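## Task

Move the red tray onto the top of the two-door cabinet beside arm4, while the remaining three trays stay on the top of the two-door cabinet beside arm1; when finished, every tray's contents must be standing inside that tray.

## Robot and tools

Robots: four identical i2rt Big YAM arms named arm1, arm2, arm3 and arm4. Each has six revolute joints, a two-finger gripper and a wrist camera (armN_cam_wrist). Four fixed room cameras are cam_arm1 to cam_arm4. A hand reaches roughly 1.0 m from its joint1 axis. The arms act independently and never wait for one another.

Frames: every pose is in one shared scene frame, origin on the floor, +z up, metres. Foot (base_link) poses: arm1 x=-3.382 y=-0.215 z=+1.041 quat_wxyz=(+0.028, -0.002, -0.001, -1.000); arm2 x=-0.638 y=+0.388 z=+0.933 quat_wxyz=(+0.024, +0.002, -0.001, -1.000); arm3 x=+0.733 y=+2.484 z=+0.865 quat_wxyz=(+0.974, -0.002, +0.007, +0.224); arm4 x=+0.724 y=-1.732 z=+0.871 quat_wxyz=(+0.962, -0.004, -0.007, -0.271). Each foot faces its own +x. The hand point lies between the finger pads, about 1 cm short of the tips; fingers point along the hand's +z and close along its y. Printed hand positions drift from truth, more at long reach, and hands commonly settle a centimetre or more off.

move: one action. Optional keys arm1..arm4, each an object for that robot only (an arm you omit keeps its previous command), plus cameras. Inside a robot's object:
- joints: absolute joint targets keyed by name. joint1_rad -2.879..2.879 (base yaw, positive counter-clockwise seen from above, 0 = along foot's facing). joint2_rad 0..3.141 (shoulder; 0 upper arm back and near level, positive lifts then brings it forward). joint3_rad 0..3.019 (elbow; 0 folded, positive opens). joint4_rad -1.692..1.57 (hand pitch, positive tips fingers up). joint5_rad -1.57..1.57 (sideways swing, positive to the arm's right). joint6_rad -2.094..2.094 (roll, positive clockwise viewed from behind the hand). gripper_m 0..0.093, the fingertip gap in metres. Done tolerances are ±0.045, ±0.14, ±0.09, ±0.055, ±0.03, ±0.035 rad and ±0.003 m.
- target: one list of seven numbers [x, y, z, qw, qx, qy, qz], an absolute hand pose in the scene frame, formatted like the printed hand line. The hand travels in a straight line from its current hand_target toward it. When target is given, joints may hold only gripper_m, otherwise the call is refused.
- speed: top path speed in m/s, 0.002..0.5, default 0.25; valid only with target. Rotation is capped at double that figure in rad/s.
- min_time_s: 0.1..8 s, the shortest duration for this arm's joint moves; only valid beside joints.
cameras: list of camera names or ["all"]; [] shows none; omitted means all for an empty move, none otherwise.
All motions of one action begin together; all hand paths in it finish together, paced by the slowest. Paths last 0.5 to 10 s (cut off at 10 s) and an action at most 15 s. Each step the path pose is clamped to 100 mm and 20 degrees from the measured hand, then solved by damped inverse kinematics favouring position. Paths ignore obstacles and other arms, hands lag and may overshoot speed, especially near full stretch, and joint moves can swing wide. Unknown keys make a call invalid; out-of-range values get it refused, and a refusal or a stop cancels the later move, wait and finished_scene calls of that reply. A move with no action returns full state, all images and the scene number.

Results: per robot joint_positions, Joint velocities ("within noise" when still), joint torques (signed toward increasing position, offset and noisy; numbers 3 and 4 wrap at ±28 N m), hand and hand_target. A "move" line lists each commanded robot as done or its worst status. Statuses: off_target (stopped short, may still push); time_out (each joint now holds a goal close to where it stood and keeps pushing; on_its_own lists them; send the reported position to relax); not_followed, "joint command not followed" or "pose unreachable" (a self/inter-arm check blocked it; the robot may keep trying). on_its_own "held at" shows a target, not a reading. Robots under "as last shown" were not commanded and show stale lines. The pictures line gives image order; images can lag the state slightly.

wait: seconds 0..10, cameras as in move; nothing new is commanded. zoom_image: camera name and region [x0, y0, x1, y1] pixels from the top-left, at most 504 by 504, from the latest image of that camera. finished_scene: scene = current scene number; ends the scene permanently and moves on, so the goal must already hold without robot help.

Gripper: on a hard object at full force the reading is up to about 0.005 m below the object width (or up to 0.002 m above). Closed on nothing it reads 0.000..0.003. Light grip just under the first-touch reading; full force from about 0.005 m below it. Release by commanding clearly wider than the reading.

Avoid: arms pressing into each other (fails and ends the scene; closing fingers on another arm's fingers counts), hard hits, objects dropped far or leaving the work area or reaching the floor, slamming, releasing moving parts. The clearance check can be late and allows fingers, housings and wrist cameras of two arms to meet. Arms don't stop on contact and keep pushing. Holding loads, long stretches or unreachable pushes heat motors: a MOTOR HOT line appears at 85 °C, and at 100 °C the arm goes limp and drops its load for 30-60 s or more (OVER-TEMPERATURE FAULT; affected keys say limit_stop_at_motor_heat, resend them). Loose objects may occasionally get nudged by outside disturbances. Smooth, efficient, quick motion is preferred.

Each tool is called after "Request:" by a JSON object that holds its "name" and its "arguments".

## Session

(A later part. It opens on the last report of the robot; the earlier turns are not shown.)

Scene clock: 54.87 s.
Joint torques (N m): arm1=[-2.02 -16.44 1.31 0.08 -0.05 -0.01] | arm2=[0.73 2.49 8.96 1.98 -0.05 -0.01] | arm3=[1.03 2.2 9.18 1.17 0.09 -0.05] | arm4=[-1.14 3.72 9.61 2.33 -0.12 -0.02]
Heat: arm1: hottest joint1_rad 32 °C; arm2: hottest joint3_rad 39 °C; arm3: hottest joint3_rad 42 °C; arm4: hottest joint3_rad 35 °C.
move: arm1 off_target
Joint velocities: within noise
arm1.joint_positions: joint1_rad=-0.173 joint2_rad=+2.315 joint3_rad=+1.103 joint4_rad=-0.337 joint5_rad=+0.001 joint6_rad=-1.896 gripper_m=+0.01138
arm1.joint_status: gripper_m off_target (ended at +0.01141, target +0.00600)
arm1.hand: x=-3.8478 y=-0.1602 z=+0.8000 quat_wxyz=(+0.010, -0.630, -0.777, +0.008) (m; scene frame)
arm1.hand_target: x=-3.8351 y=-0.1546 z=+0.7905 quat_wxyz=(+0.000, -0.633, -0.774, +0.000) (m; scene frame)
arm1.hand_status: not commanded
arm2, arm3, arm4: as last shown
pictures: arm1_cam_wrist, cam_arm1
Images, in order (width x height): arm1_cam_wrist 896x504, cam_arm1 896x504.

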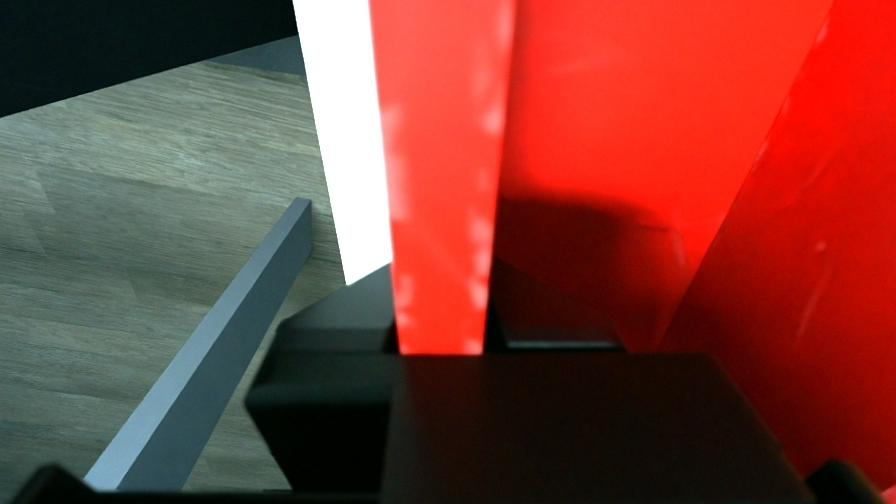

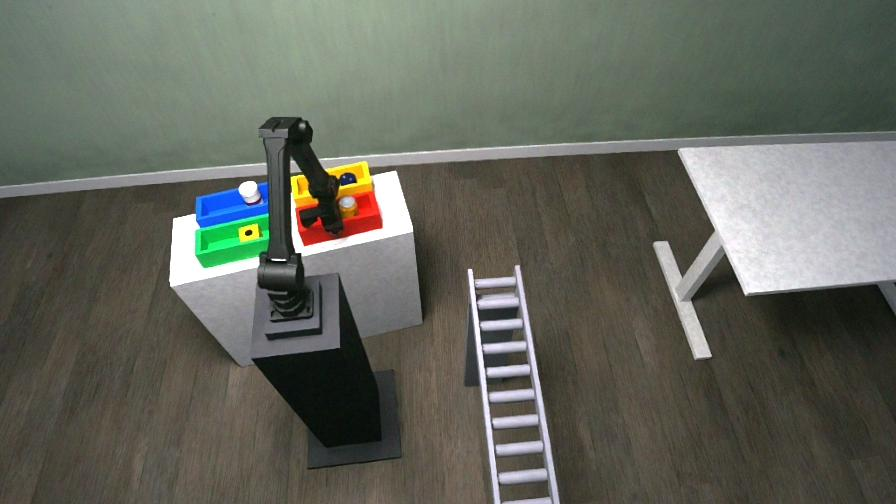

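Request:
{"name": "move", "arguments": {"arm1": {"target":[-3.845,-0.158,1.05,0,-0.633,-0.774,0],"speed":0.09}, "cameras": ["cam_arm1"]}}

Request:
{"name": "zoom_image", "arguments": {"camera": "cam_arm1", "region": [200, 100, 440, 260]}}

Request:
{"name": "move", "arguments": {"arm1": {"target":[-3.65,0.15,1.10,0,-0.873,-0.488,0],"speed":0.15}, "cameras": []}}

Request:
{"name": "move", "arguments": {"arm1": {"target":[-3.36,0.375,1.0,0,-1,-0.01,0],"speed":0.15}, "cameras": ["arm1_cam_wrist","cam_arm1","cam_arm2"]}}

Request:
{"name": "zoom_image", "arguments": {"camera": "cam_arm1", "region": [420, 230, 600, 380]}}

Request:
{"name": "zoom_image", "arguments": {"camera": "cam_arm2", "region": [740, 110, 896, 230]}}

Scene clock: 65.40 s.
Joint torques (N m): arm1=[-1.2 -19.55 8.83 -0.5 -0.03 0.11] | arm2=[0.56 2.55 8.99 1.99 -0.07 -0.01] | arm3=[1.03 2.61 9.07 1.17 0.09 -0.07] | arm4=[-0.73 3.6 9.88 2.37 -0.13 -0.06]
Heat: arm1: hottest joint1_rad 32 °C; arm2: hottest joint3_rad 39 °C; arm3: hottest joint3_rad 42 °C; arm4: hottest joint3_rad 35 °C.
move: arm1 off_target
Joint velocities: within noise
arm1.joint_positions: joint1_rad=-0.174 joint2_rad=+1.813 joint3_rad=+1.053 joint4_rad=-0.916 joint5_rad=+0.001 joint6_rad=-1.897 gripper_m=+0.01133
arm1.joint_status: not commanded
arm1.hand: x=-3.8088 y=-0.1635 z=+1.0147 quat_wxyz=(-0.043, -0.629, -0.776, -0.026) (m; scene frame)
arm1.hand_target: x=-3.8427 y=-0.1583 z=+1.0507 quat_wxyz=(+0.000, -0.633, -0.774, +0.000) (m; scene frame)
arm1.hand_status: off_target (0.051 m and 5.8 deg from the pose sent, 0.250 m and 1.5 deg at the start)
arm2, arm3, arm4: as last shown
pictures: cam_arm1
Images, in order (width x height): cam_arm1 896x504.

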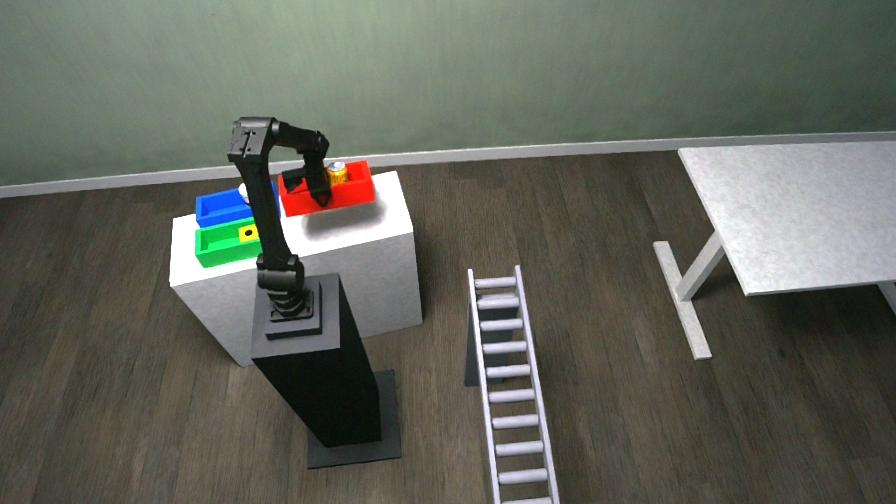

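Scaled by 2.100 from the camera's 896x504 image, which has a finer 1280x720 frame.

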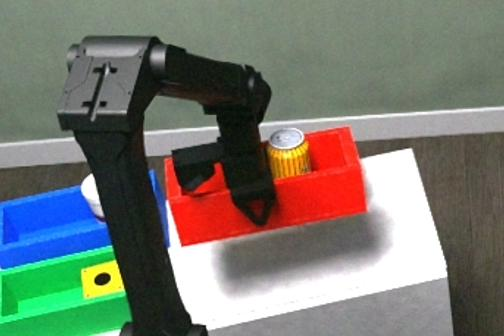

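Scene clock: 68.80 s.
Joint torques (N m): arm1=[-1.08 -15.97 10.02 -0.35 0.03 -0.03] | arm2=[0.5 2.37 9.01 2.06 -0.06 -0.01] | arm3=[1.08 2.32 9.16 1.21 0.08 -0.07] | arm4=[-1.26 3.72 9.62 2.29 -0.17 -0.04]
Heat: arm1: hottest joint1_rad 32 °C; arm2: hottest joint3_rad 39 °C; arm3: hottest joint3_rad 42 °C; arm4: hottest joint3_rad 35 °C.
move: arm1 off_target
Joint velocities: within noise
arm1.joint_positions: joint1_rad=-0.988 joint2_rad=+1.674 joint3_rad=+1.056 joint4_rad=-1.035 joint5_rad=+0.003 joint6_rad=-1.945 gripper_m=+0.01133
arm1.joint_status: not commanded
arm1.hand: x=-3.6315 y=+0.1226 z=+1.0727 quat_wxyz=(-0.040, -0.874, -0.485, -0.004) (m; scene frame)
arm1.hand_target: x=-3.6488 y=+0.1484 z=+1.1008 quat_wxyz=(+0.000, -0.873, -0.488, +0.000) (m; scene frame)
arm1.hand_status: off_target (0.043 m and 4.7 deg from the pose sent, 0.362 m and 43.9 deg at the start)
arm2, arm3, arm4: as last shown
pictures: none
No camera images: "cameras" was empty.

Scene clock: 72.87 s.
Joint torques (N m): arm1=[-1.08 -22.71 9.62 -0.46 0.07 0.14] | arm2=[0.56 2.32 8.99 1.99 -0.07 -0.01] | arm3=[1.44 2.49 9.14 1.17 0.09 -0.07] | arm4=[-0.79 3.37 9.74 2.41 -0.09 -0.03]
Heat: arm1: hottest joint1_rad 32 °C; arm2: hottest joint3_rad 39 °C; arm3: hottest joint3_rad 42 °C; arm4: hottest joint3_rad 36 °C.
move: arm1 off_target
Joint velocities: within noise
arm1.joint_positions: joint1_rad=-1.661 joint2_rad=+2.119 joint3_rad=+1.438 joint4_rad=-0.969 joint5_rad=-0.001 joint6_rad=-1.642 gripper_m=+0.01133
arm1.joint_status: not commanded
arm1.hand: x=-3.3634 y=+0.3391 z=+0.9698 quat_wxyz=(-0.041, -0.999, -0.019, +0.005) (m; scene frame)
arm1.hand_target: x=-3.3600 y=+0.3727 z=+1.0012 quat_wxyz=(+0.000, -1.000, -0.010, +0.000) (m; scene frame)
arm1.hand_status: off_target (0.047 m and 4.8 deg from the pose sent, 0.378 m and 57.1 deg at the start)
arm2, arm3, arm4: as last shown
pictures: arm1_cam_wrist, cam_arm1, cam_arm2
Images, in order (width x height): arm1_cam_wrist 896x504, cam_arm1 896x504, cam_arm2 896x504.

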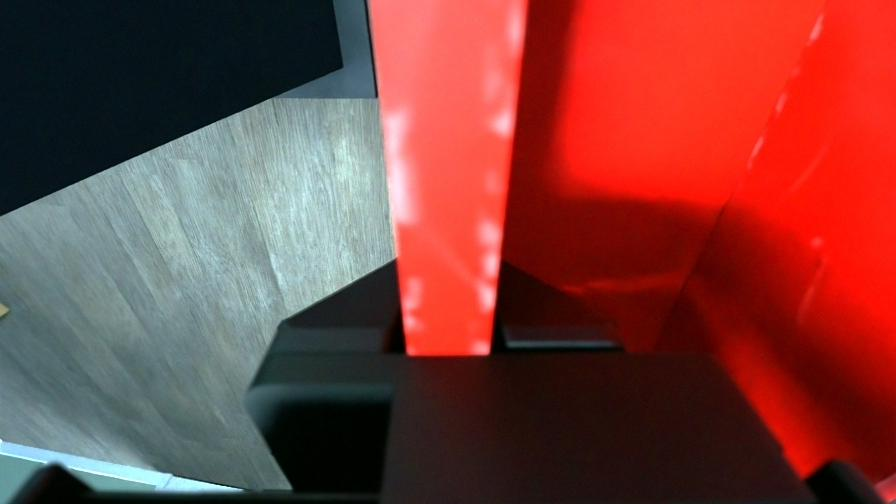

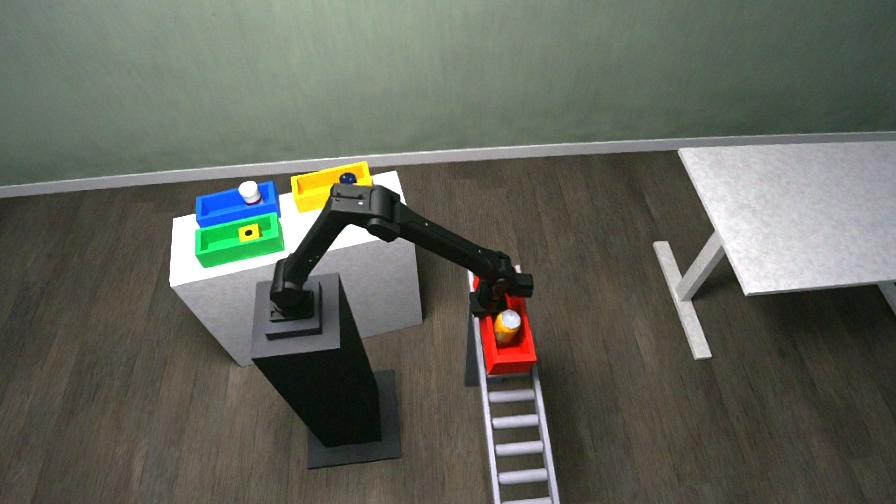

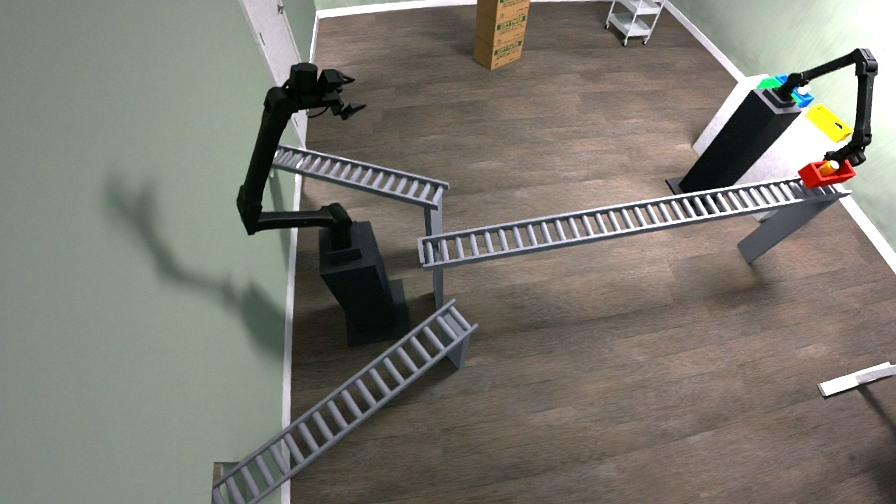

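Scaled by 2.800 from the camera's 896x504 image, which has a finer 1280x720 frame.

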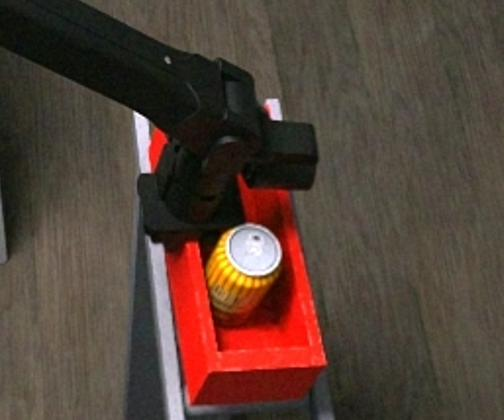

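Scaled by 3.231 from the camera's 896x504 image, which has a finer 1280x720 frame.

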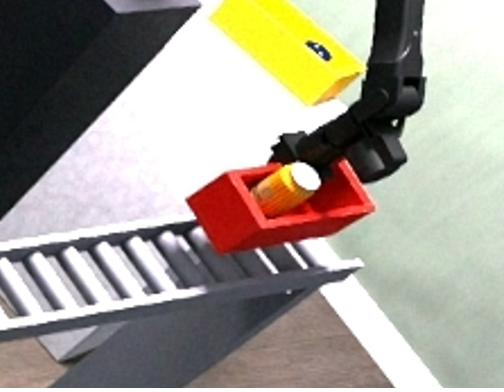

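Request:
{"name": "move", "arguments": {"arm1": {"target":[-3.36,0.364,0.94,0,-1,-0.015,0],"speed":0.1}, "cameras": ["cam_arm1"]}}

Request:
{"name": "zoom_image", "arguments": {"camera": "cam_arm1", "region": [420, 230, 600, 380]}}

Request:
{"name": "move", "arguments": {"arm1": {"target":[-3.36,0.355,0.90,0,-1,-0.015,0],"speed":0.06}, "cameras": ["arm1_cam_wrist","cam_arm1","cam_arm2"]}}

Request:
{"name": "zoom_image", "arguments": {"camera": "cam_arm1", "region": [420, 230, 600, 380]}}

Request:
{"name": "zoom_image", "arguments": {"camera": "cam_arm2", "region": [740, 110, 896, 230]}}

Scene clock: 77.93 s.
Joint torques (N m): arm1=[-1.03 -23.71 5.48 0.32 0.11 0.1] | arm2=[0.38 2.02 8.98 2.03 -0.08 0] | arm3=[1.03 2.37 9.16 1.2 0.09 -0.06] | arm4=[-0.97 3.66 9.7 2.29 -0.11 -0.01]
Heat: arm1: hottest joint1_rad 32 °C; arm2: hottest joint3_rad 40 °C; arm3: hottest joint3_rad 43 °C; arm4: hottest joint3_rad 36 °C.
move: arm1 off_target
Joint velocities: within noise
arm1.joint_positions: joint1_rad=-1.661 joint2_rad=+2.206 joint3_rad=+1.435 joint4_rad=-0.853 joint5_rad=-0.001 joint6_rad=-1.642 gripper_m=+0.01133
arm1.joint_status: not commanded
arm1.hand: x=-3.3634 y=+0.3465 z=+0.9204 quat_wxyz=(-0.028, -0.999, -0.019, +0.004) (m; scene frame)
arm1.hand_target: x=-3.3599 y=+0.3635 z=+0.9402 quat_wxyz=(+0.000, -1.000, -0.015, +0.000) (m; scene frame)
arm1.hand_status: off_target (0.027 m and 3.3 deg from the pose sent, 0.039 m and 4.7 deg at the start)
arm2, arm3, arm4: as last shown
pictures: cam_arm1
Images, in order (width x height): cam_arm1 896x504.

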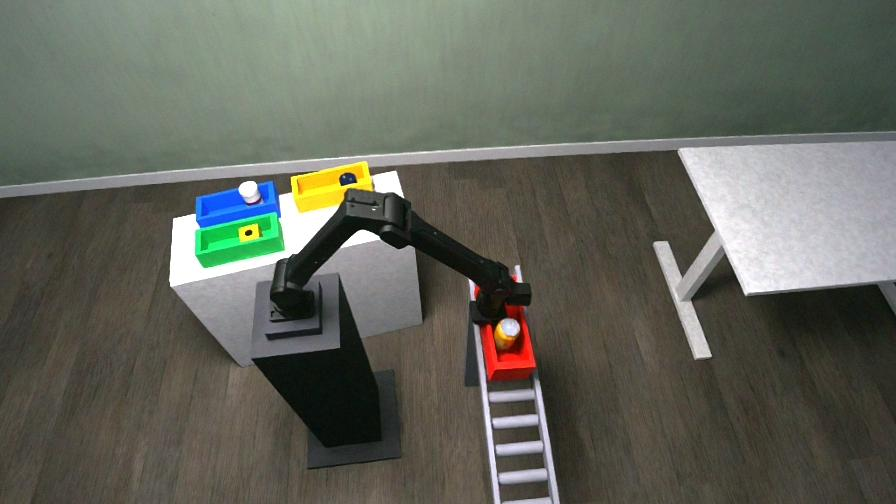

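Scaled by 2.800 from the camera's 896x504 image, which has a finer 1280x720 frame.

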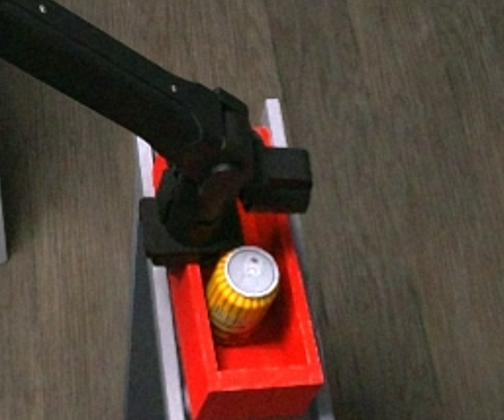

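Scene clock: 79.23 s.
Joint torques (N m): arm1=[-1.08 -19.6 4.62 1.42 0.85 0.25] | arm2=[0.62 2.26 8.96 2.02 -0.06 0.01] | arm3=[1.14 2.37 9.1 1.17 0.08 -0.06] | arm4=[-1.61 3.96 9.62 2.39 -0.08 -0.04]
Heat: arm1: hottest joint1_rad 32 °C; arm2: hottest joint3_rad 40 °C; arm3: hottest joint3_rad 43 °C; arm4: hottest joint3_rad 36 °C.
move: arm1 off_target
Joint velocities: within noise
arm1.joint_positions: joint1_rad=-1.665 joint2_rad=+2.214 joint3_rad=+1.414 joint4_rad=-0.789 joint5_rad=-0.018 joint6_rad=-1.663 gripper_m=+0.01133
arm1.joint_status: not commanded
arm1.hand: x=-3.3639 y=+0.3493 z=+0.9100 quat_wxyz=(-0.010, -1.000, -0.027, +0.012) (m; scene frame)
arm1.hand_target: x=-3.3600 y=+0.3547 z=+0.9003 quat_wxyz=(+0.000, -1.000, -0.015, +0.000) (m; scene frame)
arm1.hand_status: off_target (0.012 m and 2.2 deg from the pose sent, 0.022 m and 3.3 deg at the start)
arm2.joint_positions: joint1_rad=+0.421 joint2_rad=+0.644 joint3_rad=+1.571 joint4_rad=-1.256 joint5_rad=-0.052 joint6_rad=+0.497 gripper_m=+0.09396
arm2.joint_status: not commanded
arm2.hand: x=-0.8355 y=+0.2808 z=+1.5698 quat_wxyz=(-0.290, -0.814, -0.003, +0.504) (m; scene frame)
arm2.hand_target: x=-0.8318 y=+0.2827 z=+1.5786 quat_wxyz=(-0.294, -0.807, -0.003, +0.512) (m; scene frame)
arm2.hand_status: not commanded
arm3.joint_positions: joint1_rad=-0.423 joint2_rad=+0.637 joint3_rad=+1.333 joint4_rad=-1.526 joint5_rad=+0.222 joint6_rad=+0.654 gripper_m=+0.09396
arm3.joint_status: not commanded
arm3.hand: x=+0.9557 y=+2.4547 z=+1.3375 quat_wxyz=(-0.369, -0.322, -0.872, -0.018) (m; scene frame)
arm3.hand_target: x=+0.9552 y=+2.4547 z=+1.3503 quat_wxyz=(-0.382, -0.321, -0.866, -0.024) (m; scene frame)
arm3.hand_status: not commanded
arm4.joint_positions: joint1_rad=+0.000 joint2_rad=+0.635 joint3_rad=+1.447 joint4_rad=-1.142 joint5_rad=-0.230 joint6_rad=-0.553 gripper_m=+0.09396
arm4.joint_status: not commanded
arm4.hand: x=+0.9513 y=-1.8219 z=+1.4824 quat_wxyz=(-0.545, +0.070, -0.804, +0.228) (m; scene frame)
arm4.hand_target: x=+0.9479 y=-1.8198 z=+1.4930 quat_wxyz=(-0.552, +0.072, -0.797, +0.234) (m; scene frame)
arm4.hand_status: not commanded
pictures: arm1_cam_wrist, cam_arm1, cam_arm2
Images, in order (width x height): arm1_cam_wrist 896x504, cam_arm1 896x504, cam_arm2 896x504.

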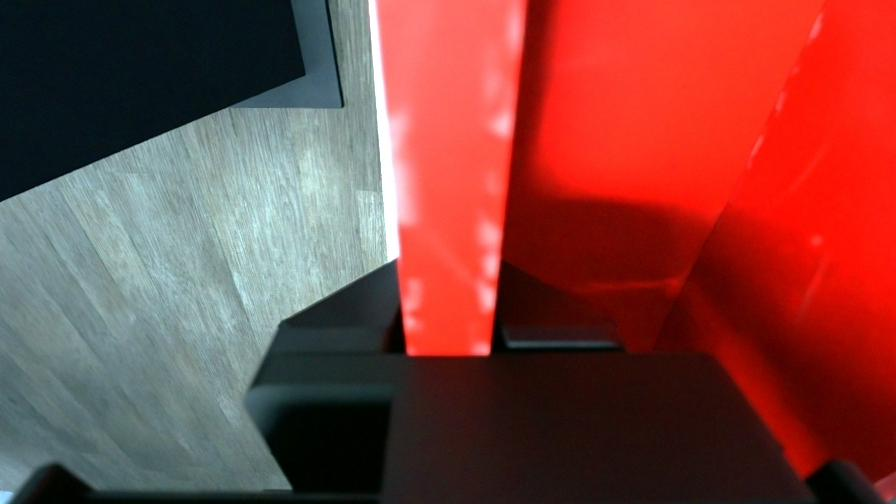

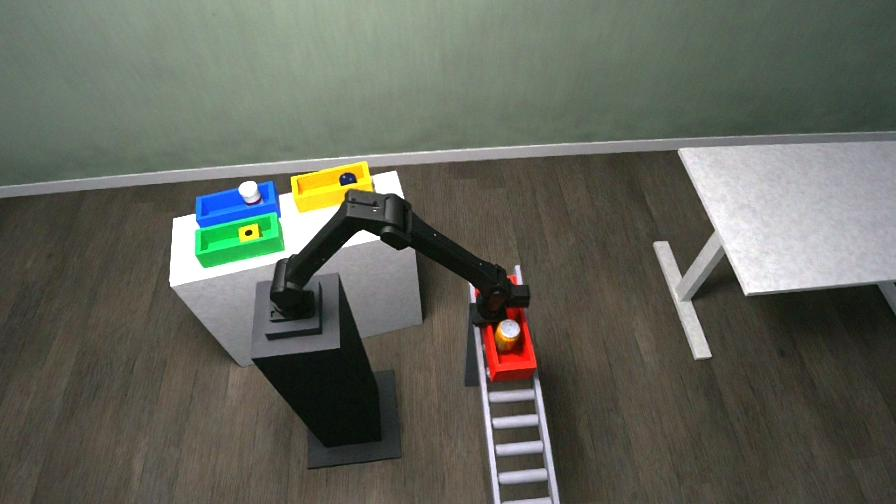

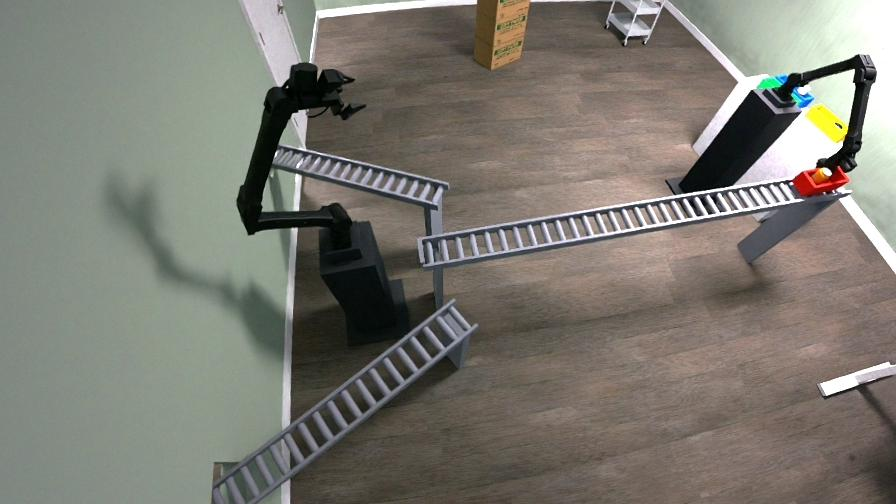

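Scaled by 2.800 from the camera's 896x504 image, which has a finer 1280x720 frame.

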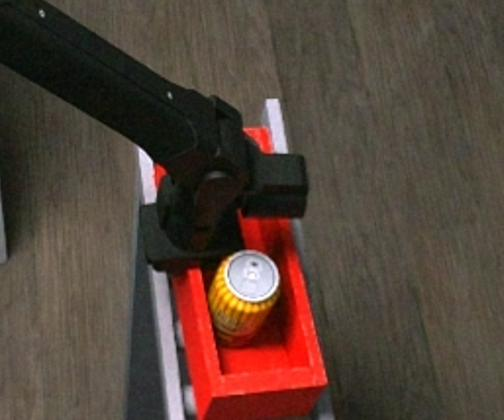

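Scaled by 3.231 from the camera's 896x504 image, which has a finer 1280x720 frame.

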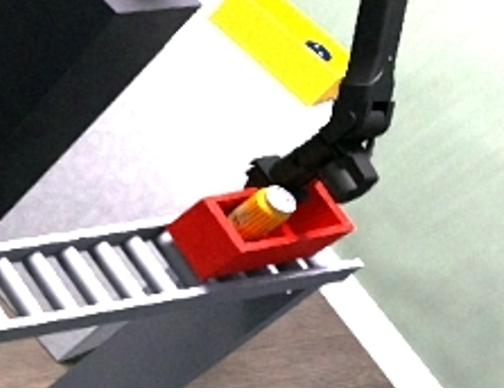

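Request:
{"name": "move", "arguments": {"arm1": {"target":[-3.36,0.357,0.94,0,-1,0.012,0],"speed":0.1}, "cameras": []}}

Request:
{"name": "move", "arguments": {"arm1": {"target":[-3.36,0.351,0.89,0,-1,0.012,0],"speed":0.06}, "cameras": ["arm1_cam_wrist","cam_arm1","cam_arm2"]}}

Request:
{"name": "zoom_image", "arguments": {"camera": "cam_arm1", "region": [420, 230, 600, 380]}}

Request:
{"name": "zoom_image", "arguments": {"camera": "cam_arm2", "region": [740, 110, 896, 230]}}

Scene clock: 85.63 s.
Joint torques (N m): arm1=[-0.85 -25.17 4.98 -0.24 0.61 0.21] | arm2=[0.5 2.26 9.06 2.04 -0.05 -0.02] | arm3=[1.08 2.43 9.14 1.21 0.08 -0.07] | arm4=[-1.08 3.66 9.76 2.35 -0.17 -0.03]
Heat: arm1: hottest joint1_rad 32 °C; arm2: hottest joint3_rad 40 °C; arm3: hottest joint3_rad 43 °C; arm4: hottest joint3_rad 36 °C.
move: arm1 off_target
Joint velocities: within noise
arm1.joint_positions: joint1_rad=-1.665 joint2_rad=+2.211 joint3_rad=+1.414 joint4_rad=-0.823 joint5_rad=-0.013 joint6_rad=-1.599 gripper_m=+0.01133
arm1.joint_status: not commanded
arm1.hand: x=-3.3634 y=+0.3419 z=+0.9121 quat_wxyz=(-0.025, -1.000, +0.005, +0.009) (m; scene frame)
arm1.hand_target: x=-3.3601 y=+0.3566 z=+0.9396 quat_wxyz=(+0.000, -1.000, +0.012, +0.000) (m; scene frame)
arm1.hand_status: off_target (0.032 m and 3.2 deg from the pose sent, 0.031 m and 4.8 deg at the start)
arm2, arm3, arm4: as last shown
pictures: none
No camera images: "cameras" was empty.

Scene clock: 87.17 s.
Joint torques (N m): arm1=[-0.73 -20.19 4.59 0.46 1.16 0.29] | arm2=[0.5 2.2 8.99 2.03 -0.08 -0.01] | arm3=[1.14 2.49 9.13 1.16 0.08 -0.05] | arm4=[-0.79 3.66 9.77 2.47 -0.11 0.02]
Heat: arm1: hottest joint1_rad 32 °C; arm2: hottest joint3_rad 40 °C; arm3: hottest joint3_rad 43 °C; arm4: hottest joint3_rad 36 °C.
move: arm1 off_target
Joint velocities: within noise
arm1.joint_positions: joint1_rad=-1.668 joint2_rad=+2.235 joint3_rad=+1.399 joint4_rad=-0.738 joint5_rad=-0.025 joint6_rad=-1.611 gripper_m=+0.01133
arm1.joint_status: not commanded
arm1.hand: x=-3.3635 y=+0.3485 z=+0.8946 quat_wxyz=(-0.002, -1.000, +0.000, +0.015) (m; scene frame)
arm1.hand_target: x=-3.3600 y=+0.3509 z=+0.8902 quat_wxyz=(+0.000, -1.000, +0.012, +0.000) (m; scene frame)
arm1.hand_status: off_target (0.006 m and 2.2 deg from the pose sent, 0.024 m and 3.2 deg at the start)
arm2, arm3, arm4: as last shown
pictures: arm1_cam_wrist, cam_arm1, cam_arm2
Images, in order (width x height): arm1_cam_wrist 896x504, cam_arm1 896x504, cam_arm2 896x504.

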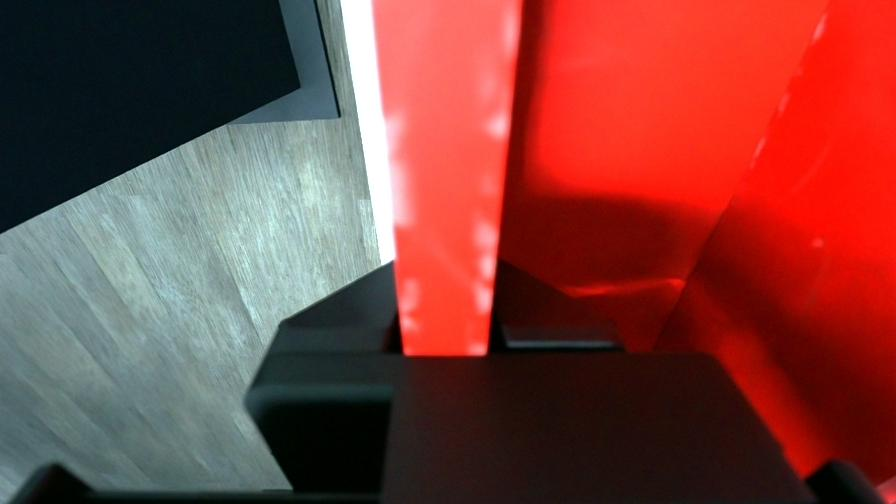

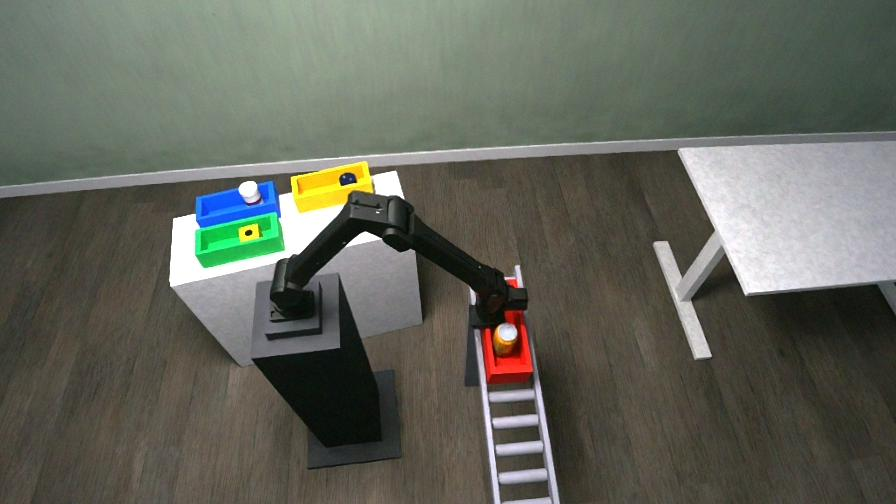

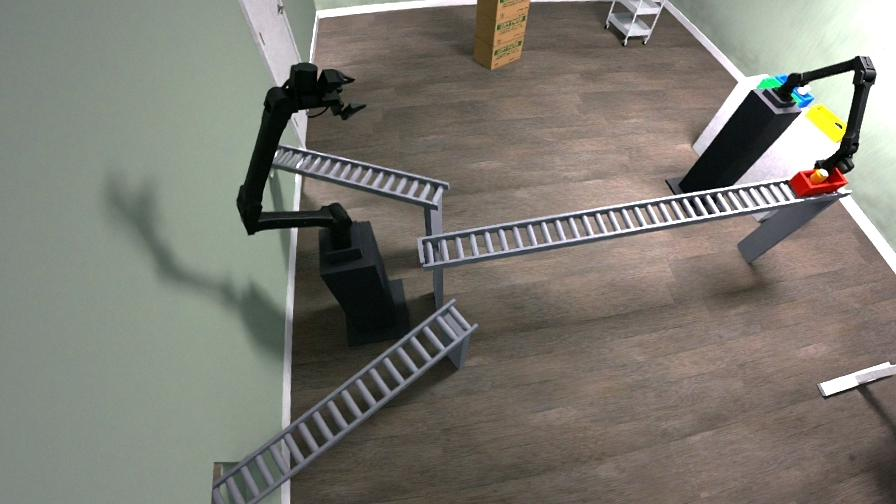

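Scaled by 2.800 from the camera's 896x504 image, which has a finer 1280x720 frame.

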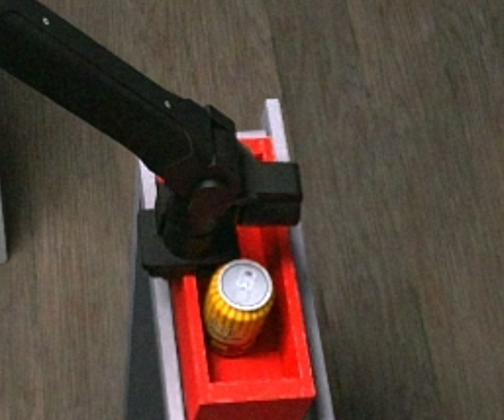

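Scaled by 3.231 from the camera's 896x504 image, which has a finer 1280x720 frame.

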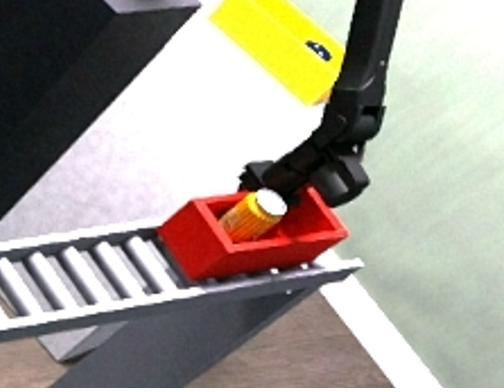

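Request:
{"name": "move", "arguments": {"arm1": {"joints":{"gripper_m":0.03}}, "cameras": []}}

Request:
{"name": "move", "arguments": {"arm1": {"target":[-3.355,0.351,1.05,0,-1,0.012,0]}, "cameras": ["cam_arm2"]}}

Request:
{"name": "zoom_image", "arguments": {"camera": "cam_arm2", "region": [600, 110, 896, 290]}}

Request:
{"name": "wait", "arguments": {"seconds": 3, "cameras": ["cam_arm2"]}}

Request:
{"name": "zoom_image", "arguments": {"camera": "cam_arm2", "region": [400, 110, 700, 290]}}

Scene clock: 96.43 s.
Joint torques (N m): arm1=[-0.79 -20.84 4.46 0.31 0 0.2] | arm2=[0.56 2.2 9.05 1.96 -0.06 -0.01] | arm3=[0.97 2.37 9.13 1.16 0.08 -0.05] | arm4=[-0.85 3.78 9.96 2.41 -0.14 -0.02]
Heat: arm1: hottest joint3_rad 32 °C; arm2: hottest joint3_rad 40 °C; arm3: hottest joint3_rad 43 °C; arm4: hottest joint3_rad 37 °C.
move: arm1 done
Joint velocities: within noise
arm1.joint_positions: joint1_rad=-1.668 joint2_rad=+2.236 joint3_rad=+1.399 joint4_rad=-0.734 joint5_rad=+0.001 joint6_rad=-1.597 gripper_m=+0.02984
arm1.joint_status: all done
arm1.hand: x=-3.3590 y=+0.3492 z=+0.8944 quat_wxyz=(-0.001, -1.000, +0.007, +0.002) (m; scene frame)
arm1.hand_target: x=-3.3600 y=+0.3509 z=+0.8901 quat_wxyz=(+0.000, -1.000, +0.012, +0.000) (m; scene frame)
arm1.hand_status: not commanded
arm2, arm3, arm4: as last shown
pictures: none
No camera images: "cameras" was empty.

Scene clock: 97.90 s.
Joint torques (N m): arm1=[-1.03 -20.66 8.06 -0.46 -0.22 0.06] | arm2=[0.5 2.14 8.98 1.99 -0.07 -0.01] | arm3=[0.97 2.55 9.09 1.21 0.07 -0.05] | arm4=[-0.5 4.07 9.55 2.3 -0.14 -0.03]
Heat: arm1: hottest joint3_rad 32 °C; arm2: hottest joint3_rad 40 °C; arm3: hottest joint3_rad 43 °C; arm4: hottest joint3_rad 37 °C.
move: arm1 off_target
Joint velocities: within noise
arm1.joint_positions: joint1_rad=-1.671 joint2_rad=+1.981 joint3_rad=+1.418 joint4_rad=-1.034 joint5_rad=+0.006 joint6_rad=-1.594 gripper_m=+0.02988
arm1.joint_status: not commanded
arm1.hand: x=-3.3561 y=+0.3363 z=+1.0382 quat_wxyz=(-0.014, -1.000, +0.011, -0.001) (m; scene frame)
arm1.hand_target: x=-3.3551 y=+0.3506 z=+1.0503 quat_wxyz=(+0.000, -1.000, +0.012, +0.000) (m; scene frame)
arm1.hand_status: off_target (0.019 m and 1.7 deg from the pose sent, 0.156 m and 0.6 deg at the start)
arm2, arm3, arm4: as last shown
pictures: cam_arm2
Images, in order (width x height): cam_arm2 896x504.

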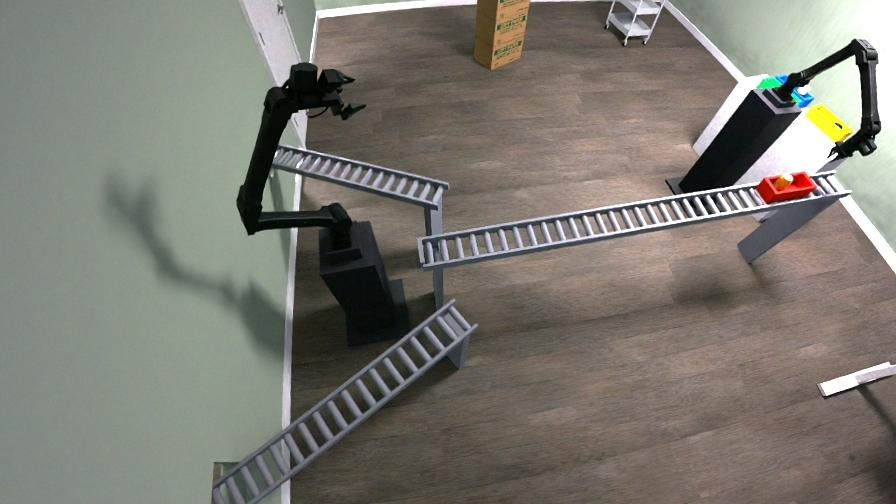

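Scaled by 1.703 from the camera's 896x504 image, which has a finer 1280x720 frame.

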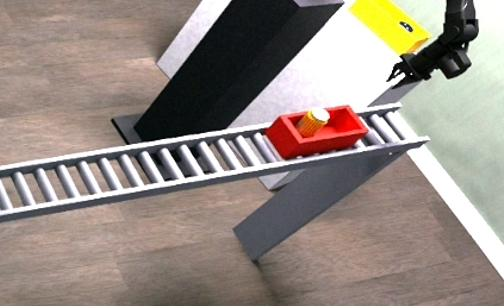

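Scene clock: 100.90 s.
Joint torques (N m): arm1=[-0.85 -19.9 8.16 -0.47 -0.23 0.04] | arm2=[0.67 2.32 8.99 1.99 -0.06 0] | arm3=[1.14 2.49 9.16 1.21 0.08 -0.05] | arm4=[0.03 3.9 9.76 2.24 -0.11 -0.01]
Heat: arm1: hottest joint3_rad 32 °C; arm2: hottest joint3_rad 40 °C; arm3: hottest joint3_rad 43 °C; arm4: hottest joint3_rad 37 °C.
Joint velocities: within noise
arm1.joint_positions: joint1_rad=-1.671 joint2_rad=+1.981 joint3_rad=+1.418 joint4_rad=-1.034 joint5_rad=+0.006 joint6_rad=-1.594 gripper_m=+0.02988
arm1.joint_status: not commanded
arm1.hand: x=-3.3561 y=+0.3363 z=+1.0382 quat_wxyz=(-0.014, -1.000, +0.011, -0.001) (m; scene frame)
arm1.hand_target: x=-3.3551 y=+0.3506 z=+1.0503 quat_wxyz=(+0.000, -1.000, +0.012, +0.000) (m; scene frame)
arm1.hand_status: off_target (0.019 m and 1.7 deg from the pose sent, 0.156 m and 0.6 deg at the start)
arm2.joint_positions: joint1_rad=+0.421 joint2_rad=+0.644 joint3_rad=+1.571 joint4_rad=-1.256 joint5_rad=-0.052 joint6_rad=+0.497 gripper_m=+0.09396
arm2.joint_status: not commanded
arm2.hand: x=-0.8355 y=+0.2808 z=+1.5698 quat_wxyz=(-0.290, -0.814, -0.003, +0.504) (m; scene frame)
arm2.hand_target: x=-0.8318 y=+0.2827 z=+1.5786 quat_wxyz=(-0.294, -0.807, -0.003, +0.512) (m; scene frame)
arm2.hand_status: not commanded
arm3.joint_positions: joint1_rad=-0.423 joint2_rad=+0.637 joint3_rad=+1.333 joint4_rad=-1.526 joint5_rad=+0.222 joint6_rad=+0.654 gripper_m=+0.09396
arm3.joint_status: not commanded
arm3.hand: x=+0.9557 y=+2.4547 z=+1.3375 quat_wxyz=(-0.369, -0.322, -0.872, -0.018) (m; scene frame)
arm3.hand_target: x=+0.9552 y=+2.4547 z=+1.3503 quat_wxyz=(-0.382, -0.321, -0.866, -0.024) (m; scene frame)
arm3.hand_status: not commanded
arm4.joint_positions: joint1_rad=+0.000 joint2_rad=+0.635 joint3_rad=+1.447 joint4_rad=-1.142 joint5_rad=-0.230 joint6_rad=-0.553 gripper_m=+0.09396
arm4.joint_status: not commanded
arm4.hand: x=+0.9513 y=-1.8219 z=+1.4824 quat_wxyz=(-0.545, +0.070, -0.804, +0.228) (m; scene frame)
arm4.hand_target: x=+0.9479 y=-1.8198 z=+1.4930 quat_wxyz=(-0.552, +0.072, -0.797, +0.234) (m; scene frame)
arm4.hand_status: not commanded
wait: 3.00 s; at rest by 0.27 s
pictures: cam_arm2
Images, in order (width x height): cam_arm2 896x504.

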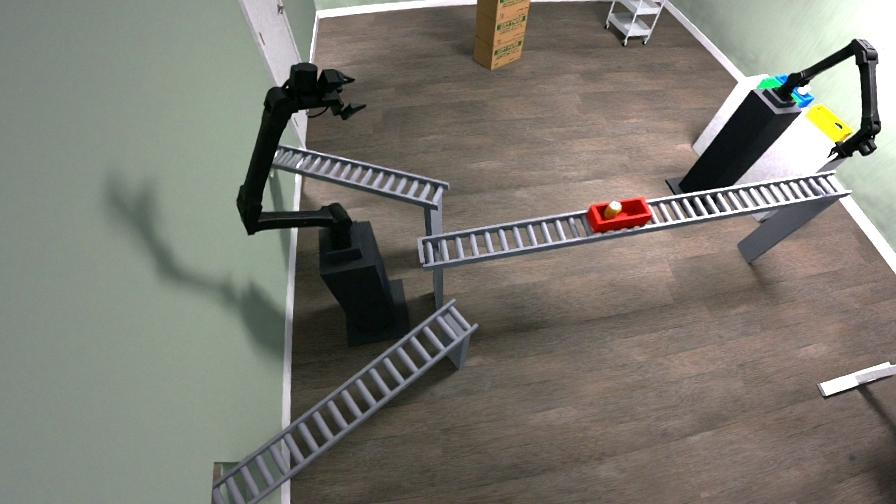

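Scaled by 1.680 from the camera's 896x504 image, which has a finer 1280x720 frame.

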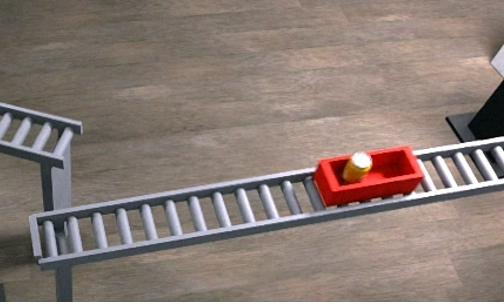

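Request:
{"name": "move", "arguments": {"arm2": {"target":[-0.80,0.22,1.25,0.38,0.596,0.596,-0.38]}, "cameras": ["arm2_cam_wrist","cam_arm2"]}}

Request:
{"name": "zoom_image", "arguments": {"camera": "cam_arm2", "region": [360, 150, 560, 310]}}

Request:
{"name": "move", "arguments": {"arm2": {"target":[-0.95,0.22,1.25,0.38,0.596,0.596,-0.38]}, "cameras": ["arm2_cam_wrist","cam_arm2"]}}

Scene clock: 108.10 s.
Joint torques (N m): arm1=[-1.08 -19.96 8.14 -0.42 -0.25 0.06] | arm2=[1.2 0.15 11.07 0.12 -0.8 -0.09] | arm3=[1.2 2.61 9.14 1.18 0.09 -0.05] | arm4=[-0.5 3.31 9.59 2.17 -0.11 -0.05]
Heat: arm1: hottest joint2_rad 32 °C; arm2: hottest joint3_rad 40 °C; arm3: hottest joint3_rad 44 °C; arm4: hottest joint3_rad 37 °C.
move: arm2 done
Joint velocities: within noise
arm1, arm3, arm4: as last shown
arm2.joint_positions: joint1_rad=+0.015 joint2_rad=+0.671 joint3_rad=+0.777 joint4_rad=-1.514 joint5_rad=-1.128 joint6_rad=-1.383 gripper_m=+0.09396
arm2.joint_status: not commanded
arm2.hand: x=-0.8000 y=+0.2215 z=+1.2455 quat_wxyz=(-0.381, -0.603, -0.589, +0.381) (m; scene frame)
arm2.hand_target: x=-0.7999 y=+0.2200 z=+1.2500 quat_wxyz=(-0.380, -0.596, -0.596, +0.380) (m; scene frame)
arm2.hand_status: done (0.005 m and 1.2 deg from the pose sent, 0.327 m and 75.9 deg at the start)
pictures: arm2_cam_wrist, cam_arm2
Images, in order (width x height): arm2_cam_wrist 896x504, cam_arm2 896x504.

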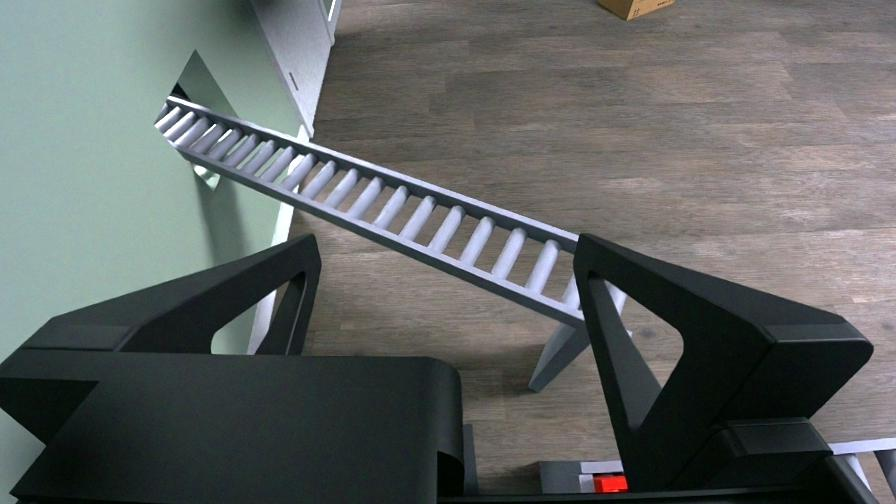

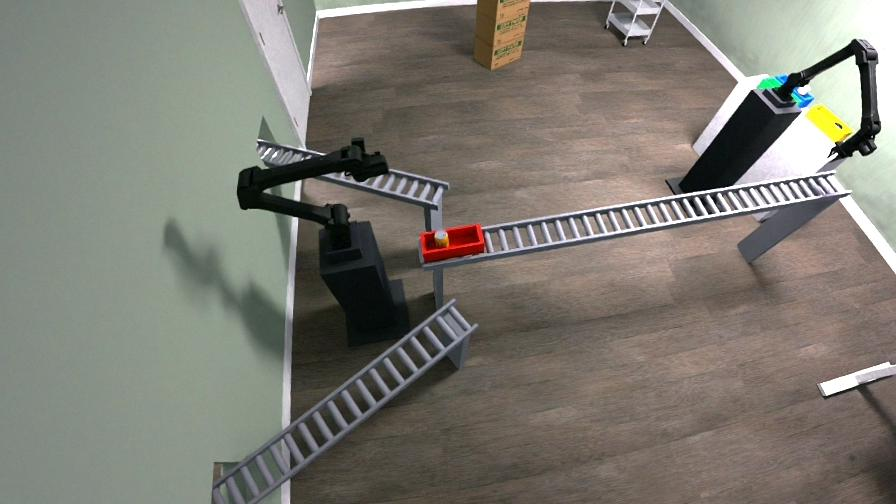

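Scaled by 2.520 from the camera's 896x504 image, which has a finer 1280x720 frame.

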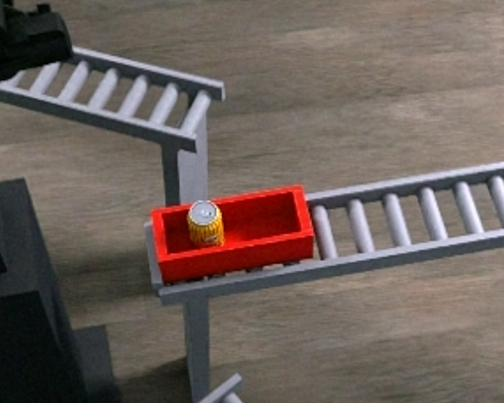

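Scene clock: 109.57 s.
Joint torques (N m): arm1=[-1.14 -19.84 8.23 -0.42 -0.22 0.06] | arm2=[0.85 -5.36 13.34 0.81 -0.95 0.06] | arm3=[1.08 2.43 9.1 1.2 0.09 -0.06] | arm4=[-0.26 3.66 9.61 2.55 -0.16 -0.04]
Heat: arm1: hottest joint2_rad 32 °C; arm2: hottest joint3_rad 41 °C; arm3: hottest joint3_rad 44 °C; arm4: hottest joint3_rad 37 °C.
move: arm2 off_target
Joint velocities: within noise
arm1, arm3, arm4: as last shown
arm2.joint_positions: joint1_rad=-0.018 joint2_rad=+1.126 joint3_rad=+0.995 joint4_rad=-1.405 joint5_rad=-1.129 joint6_rad=-1.488 gripper_m=+0.09396
arm2.joint_status: not commanded
arm2.hand: x=-0.9380 y=+0.2225 z=+1.2353 quat_wxyz=(-0.391, -0.606, -0.587, +0.367) (m; scene frame)
arm2.hand_target: x=-0.9491 y=+0.2203 z=+1.2500 quat_wxyz=(-0.380, -0.596, -0.596, +0.380) (m; scene frame)
arm2.hand_status: off_target (0.019 m and 2.5 deg from the pose sent, 0.150 m and 1.2 deg at the start)
pictures: arm2_cam_wrist, cam_arm2
Images, in order (width x height): arm2_cam_wrist 896x504, cam_arm2 896x504.

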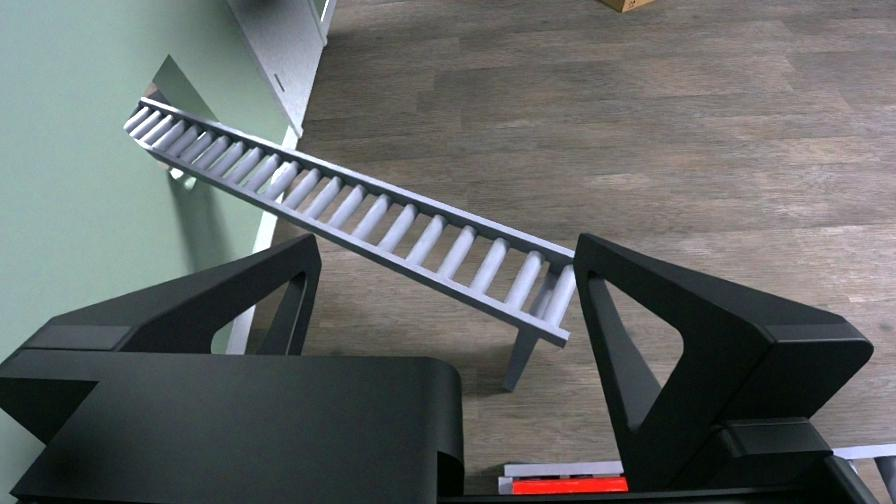

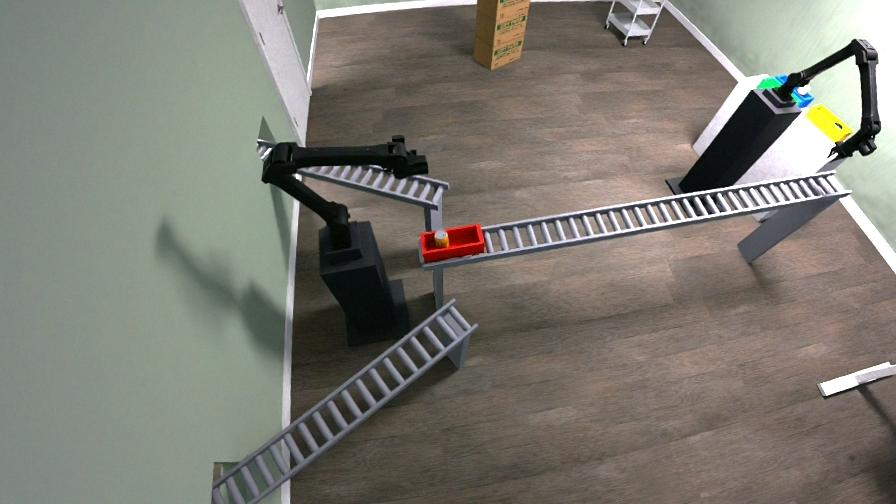

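Request:
{"name": "move", "arguments": {"arm2": {"target":[-1.14,0.43,1.02,0,1,0.03,0],"joints":{"gripper_m":0.06}}, "cameras": ["arm2_cam_wrist"]}}

Scene clock: 126.63 s.
Joint torques (N m): arm1=[-1.03 -19.9 8.21 -0.46 -0.23 0.06] | arm2=[-0.09 -12.92 12.04 -0.17 0.04 0.16] | arm3=[1.32 2.49 9.11 1.21 0.08 -0.04] | arm4=[-0.44 3.43 9.77 2.3 -0.11 -0.02]
Heat: arm1: hottest joint2_rad 33 °C; arm2: hottest joint3_rad 42 °C; arm3: hottest joint3_rad 44 °C; arm4: hottest joint3_rad 37 °C.
move: arm2 off_target
Joint velocities: within noise
arm1, arm3, arm4: as last shown
arm2.joint_positions: joint1_rad=-0.121 joint2_rad=+1.723 joint3_rad=+1.283 joint4_rad=-1.138 joint5_rad=-0.001 joint6_rad=-0.158 gripper_m=+0.06009
arm2.joint_status: all done
arm2.hand: x=-1.1273 y=+0.4237 z=+1.0150 quat_wxyz=(-0.002, -0.999, -0.043, -0.005) (m; scene frame)
arm2.hand_target: x=-1.1395 y=+0.4301 z=+1.0201 quat_wxyz=(+0.000, -1.000, -0.030, +0.000) (m; scene frame)
arm2.hand_status: off_target (0.015 m and 1.6 deg from the pose sent, 0.361 m and 102.9 deg at the start)
pictures: arm2_cam_wrist
Images, in order (width x height): arm2_cam_wrist 896x504.

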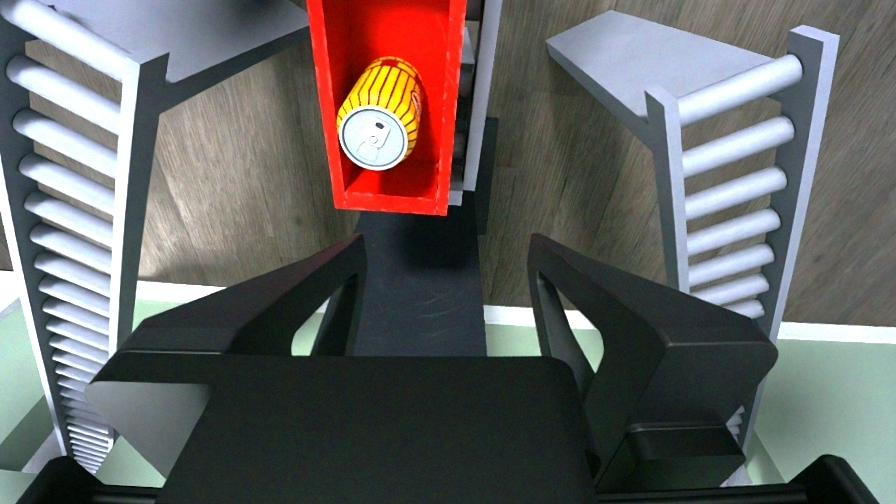

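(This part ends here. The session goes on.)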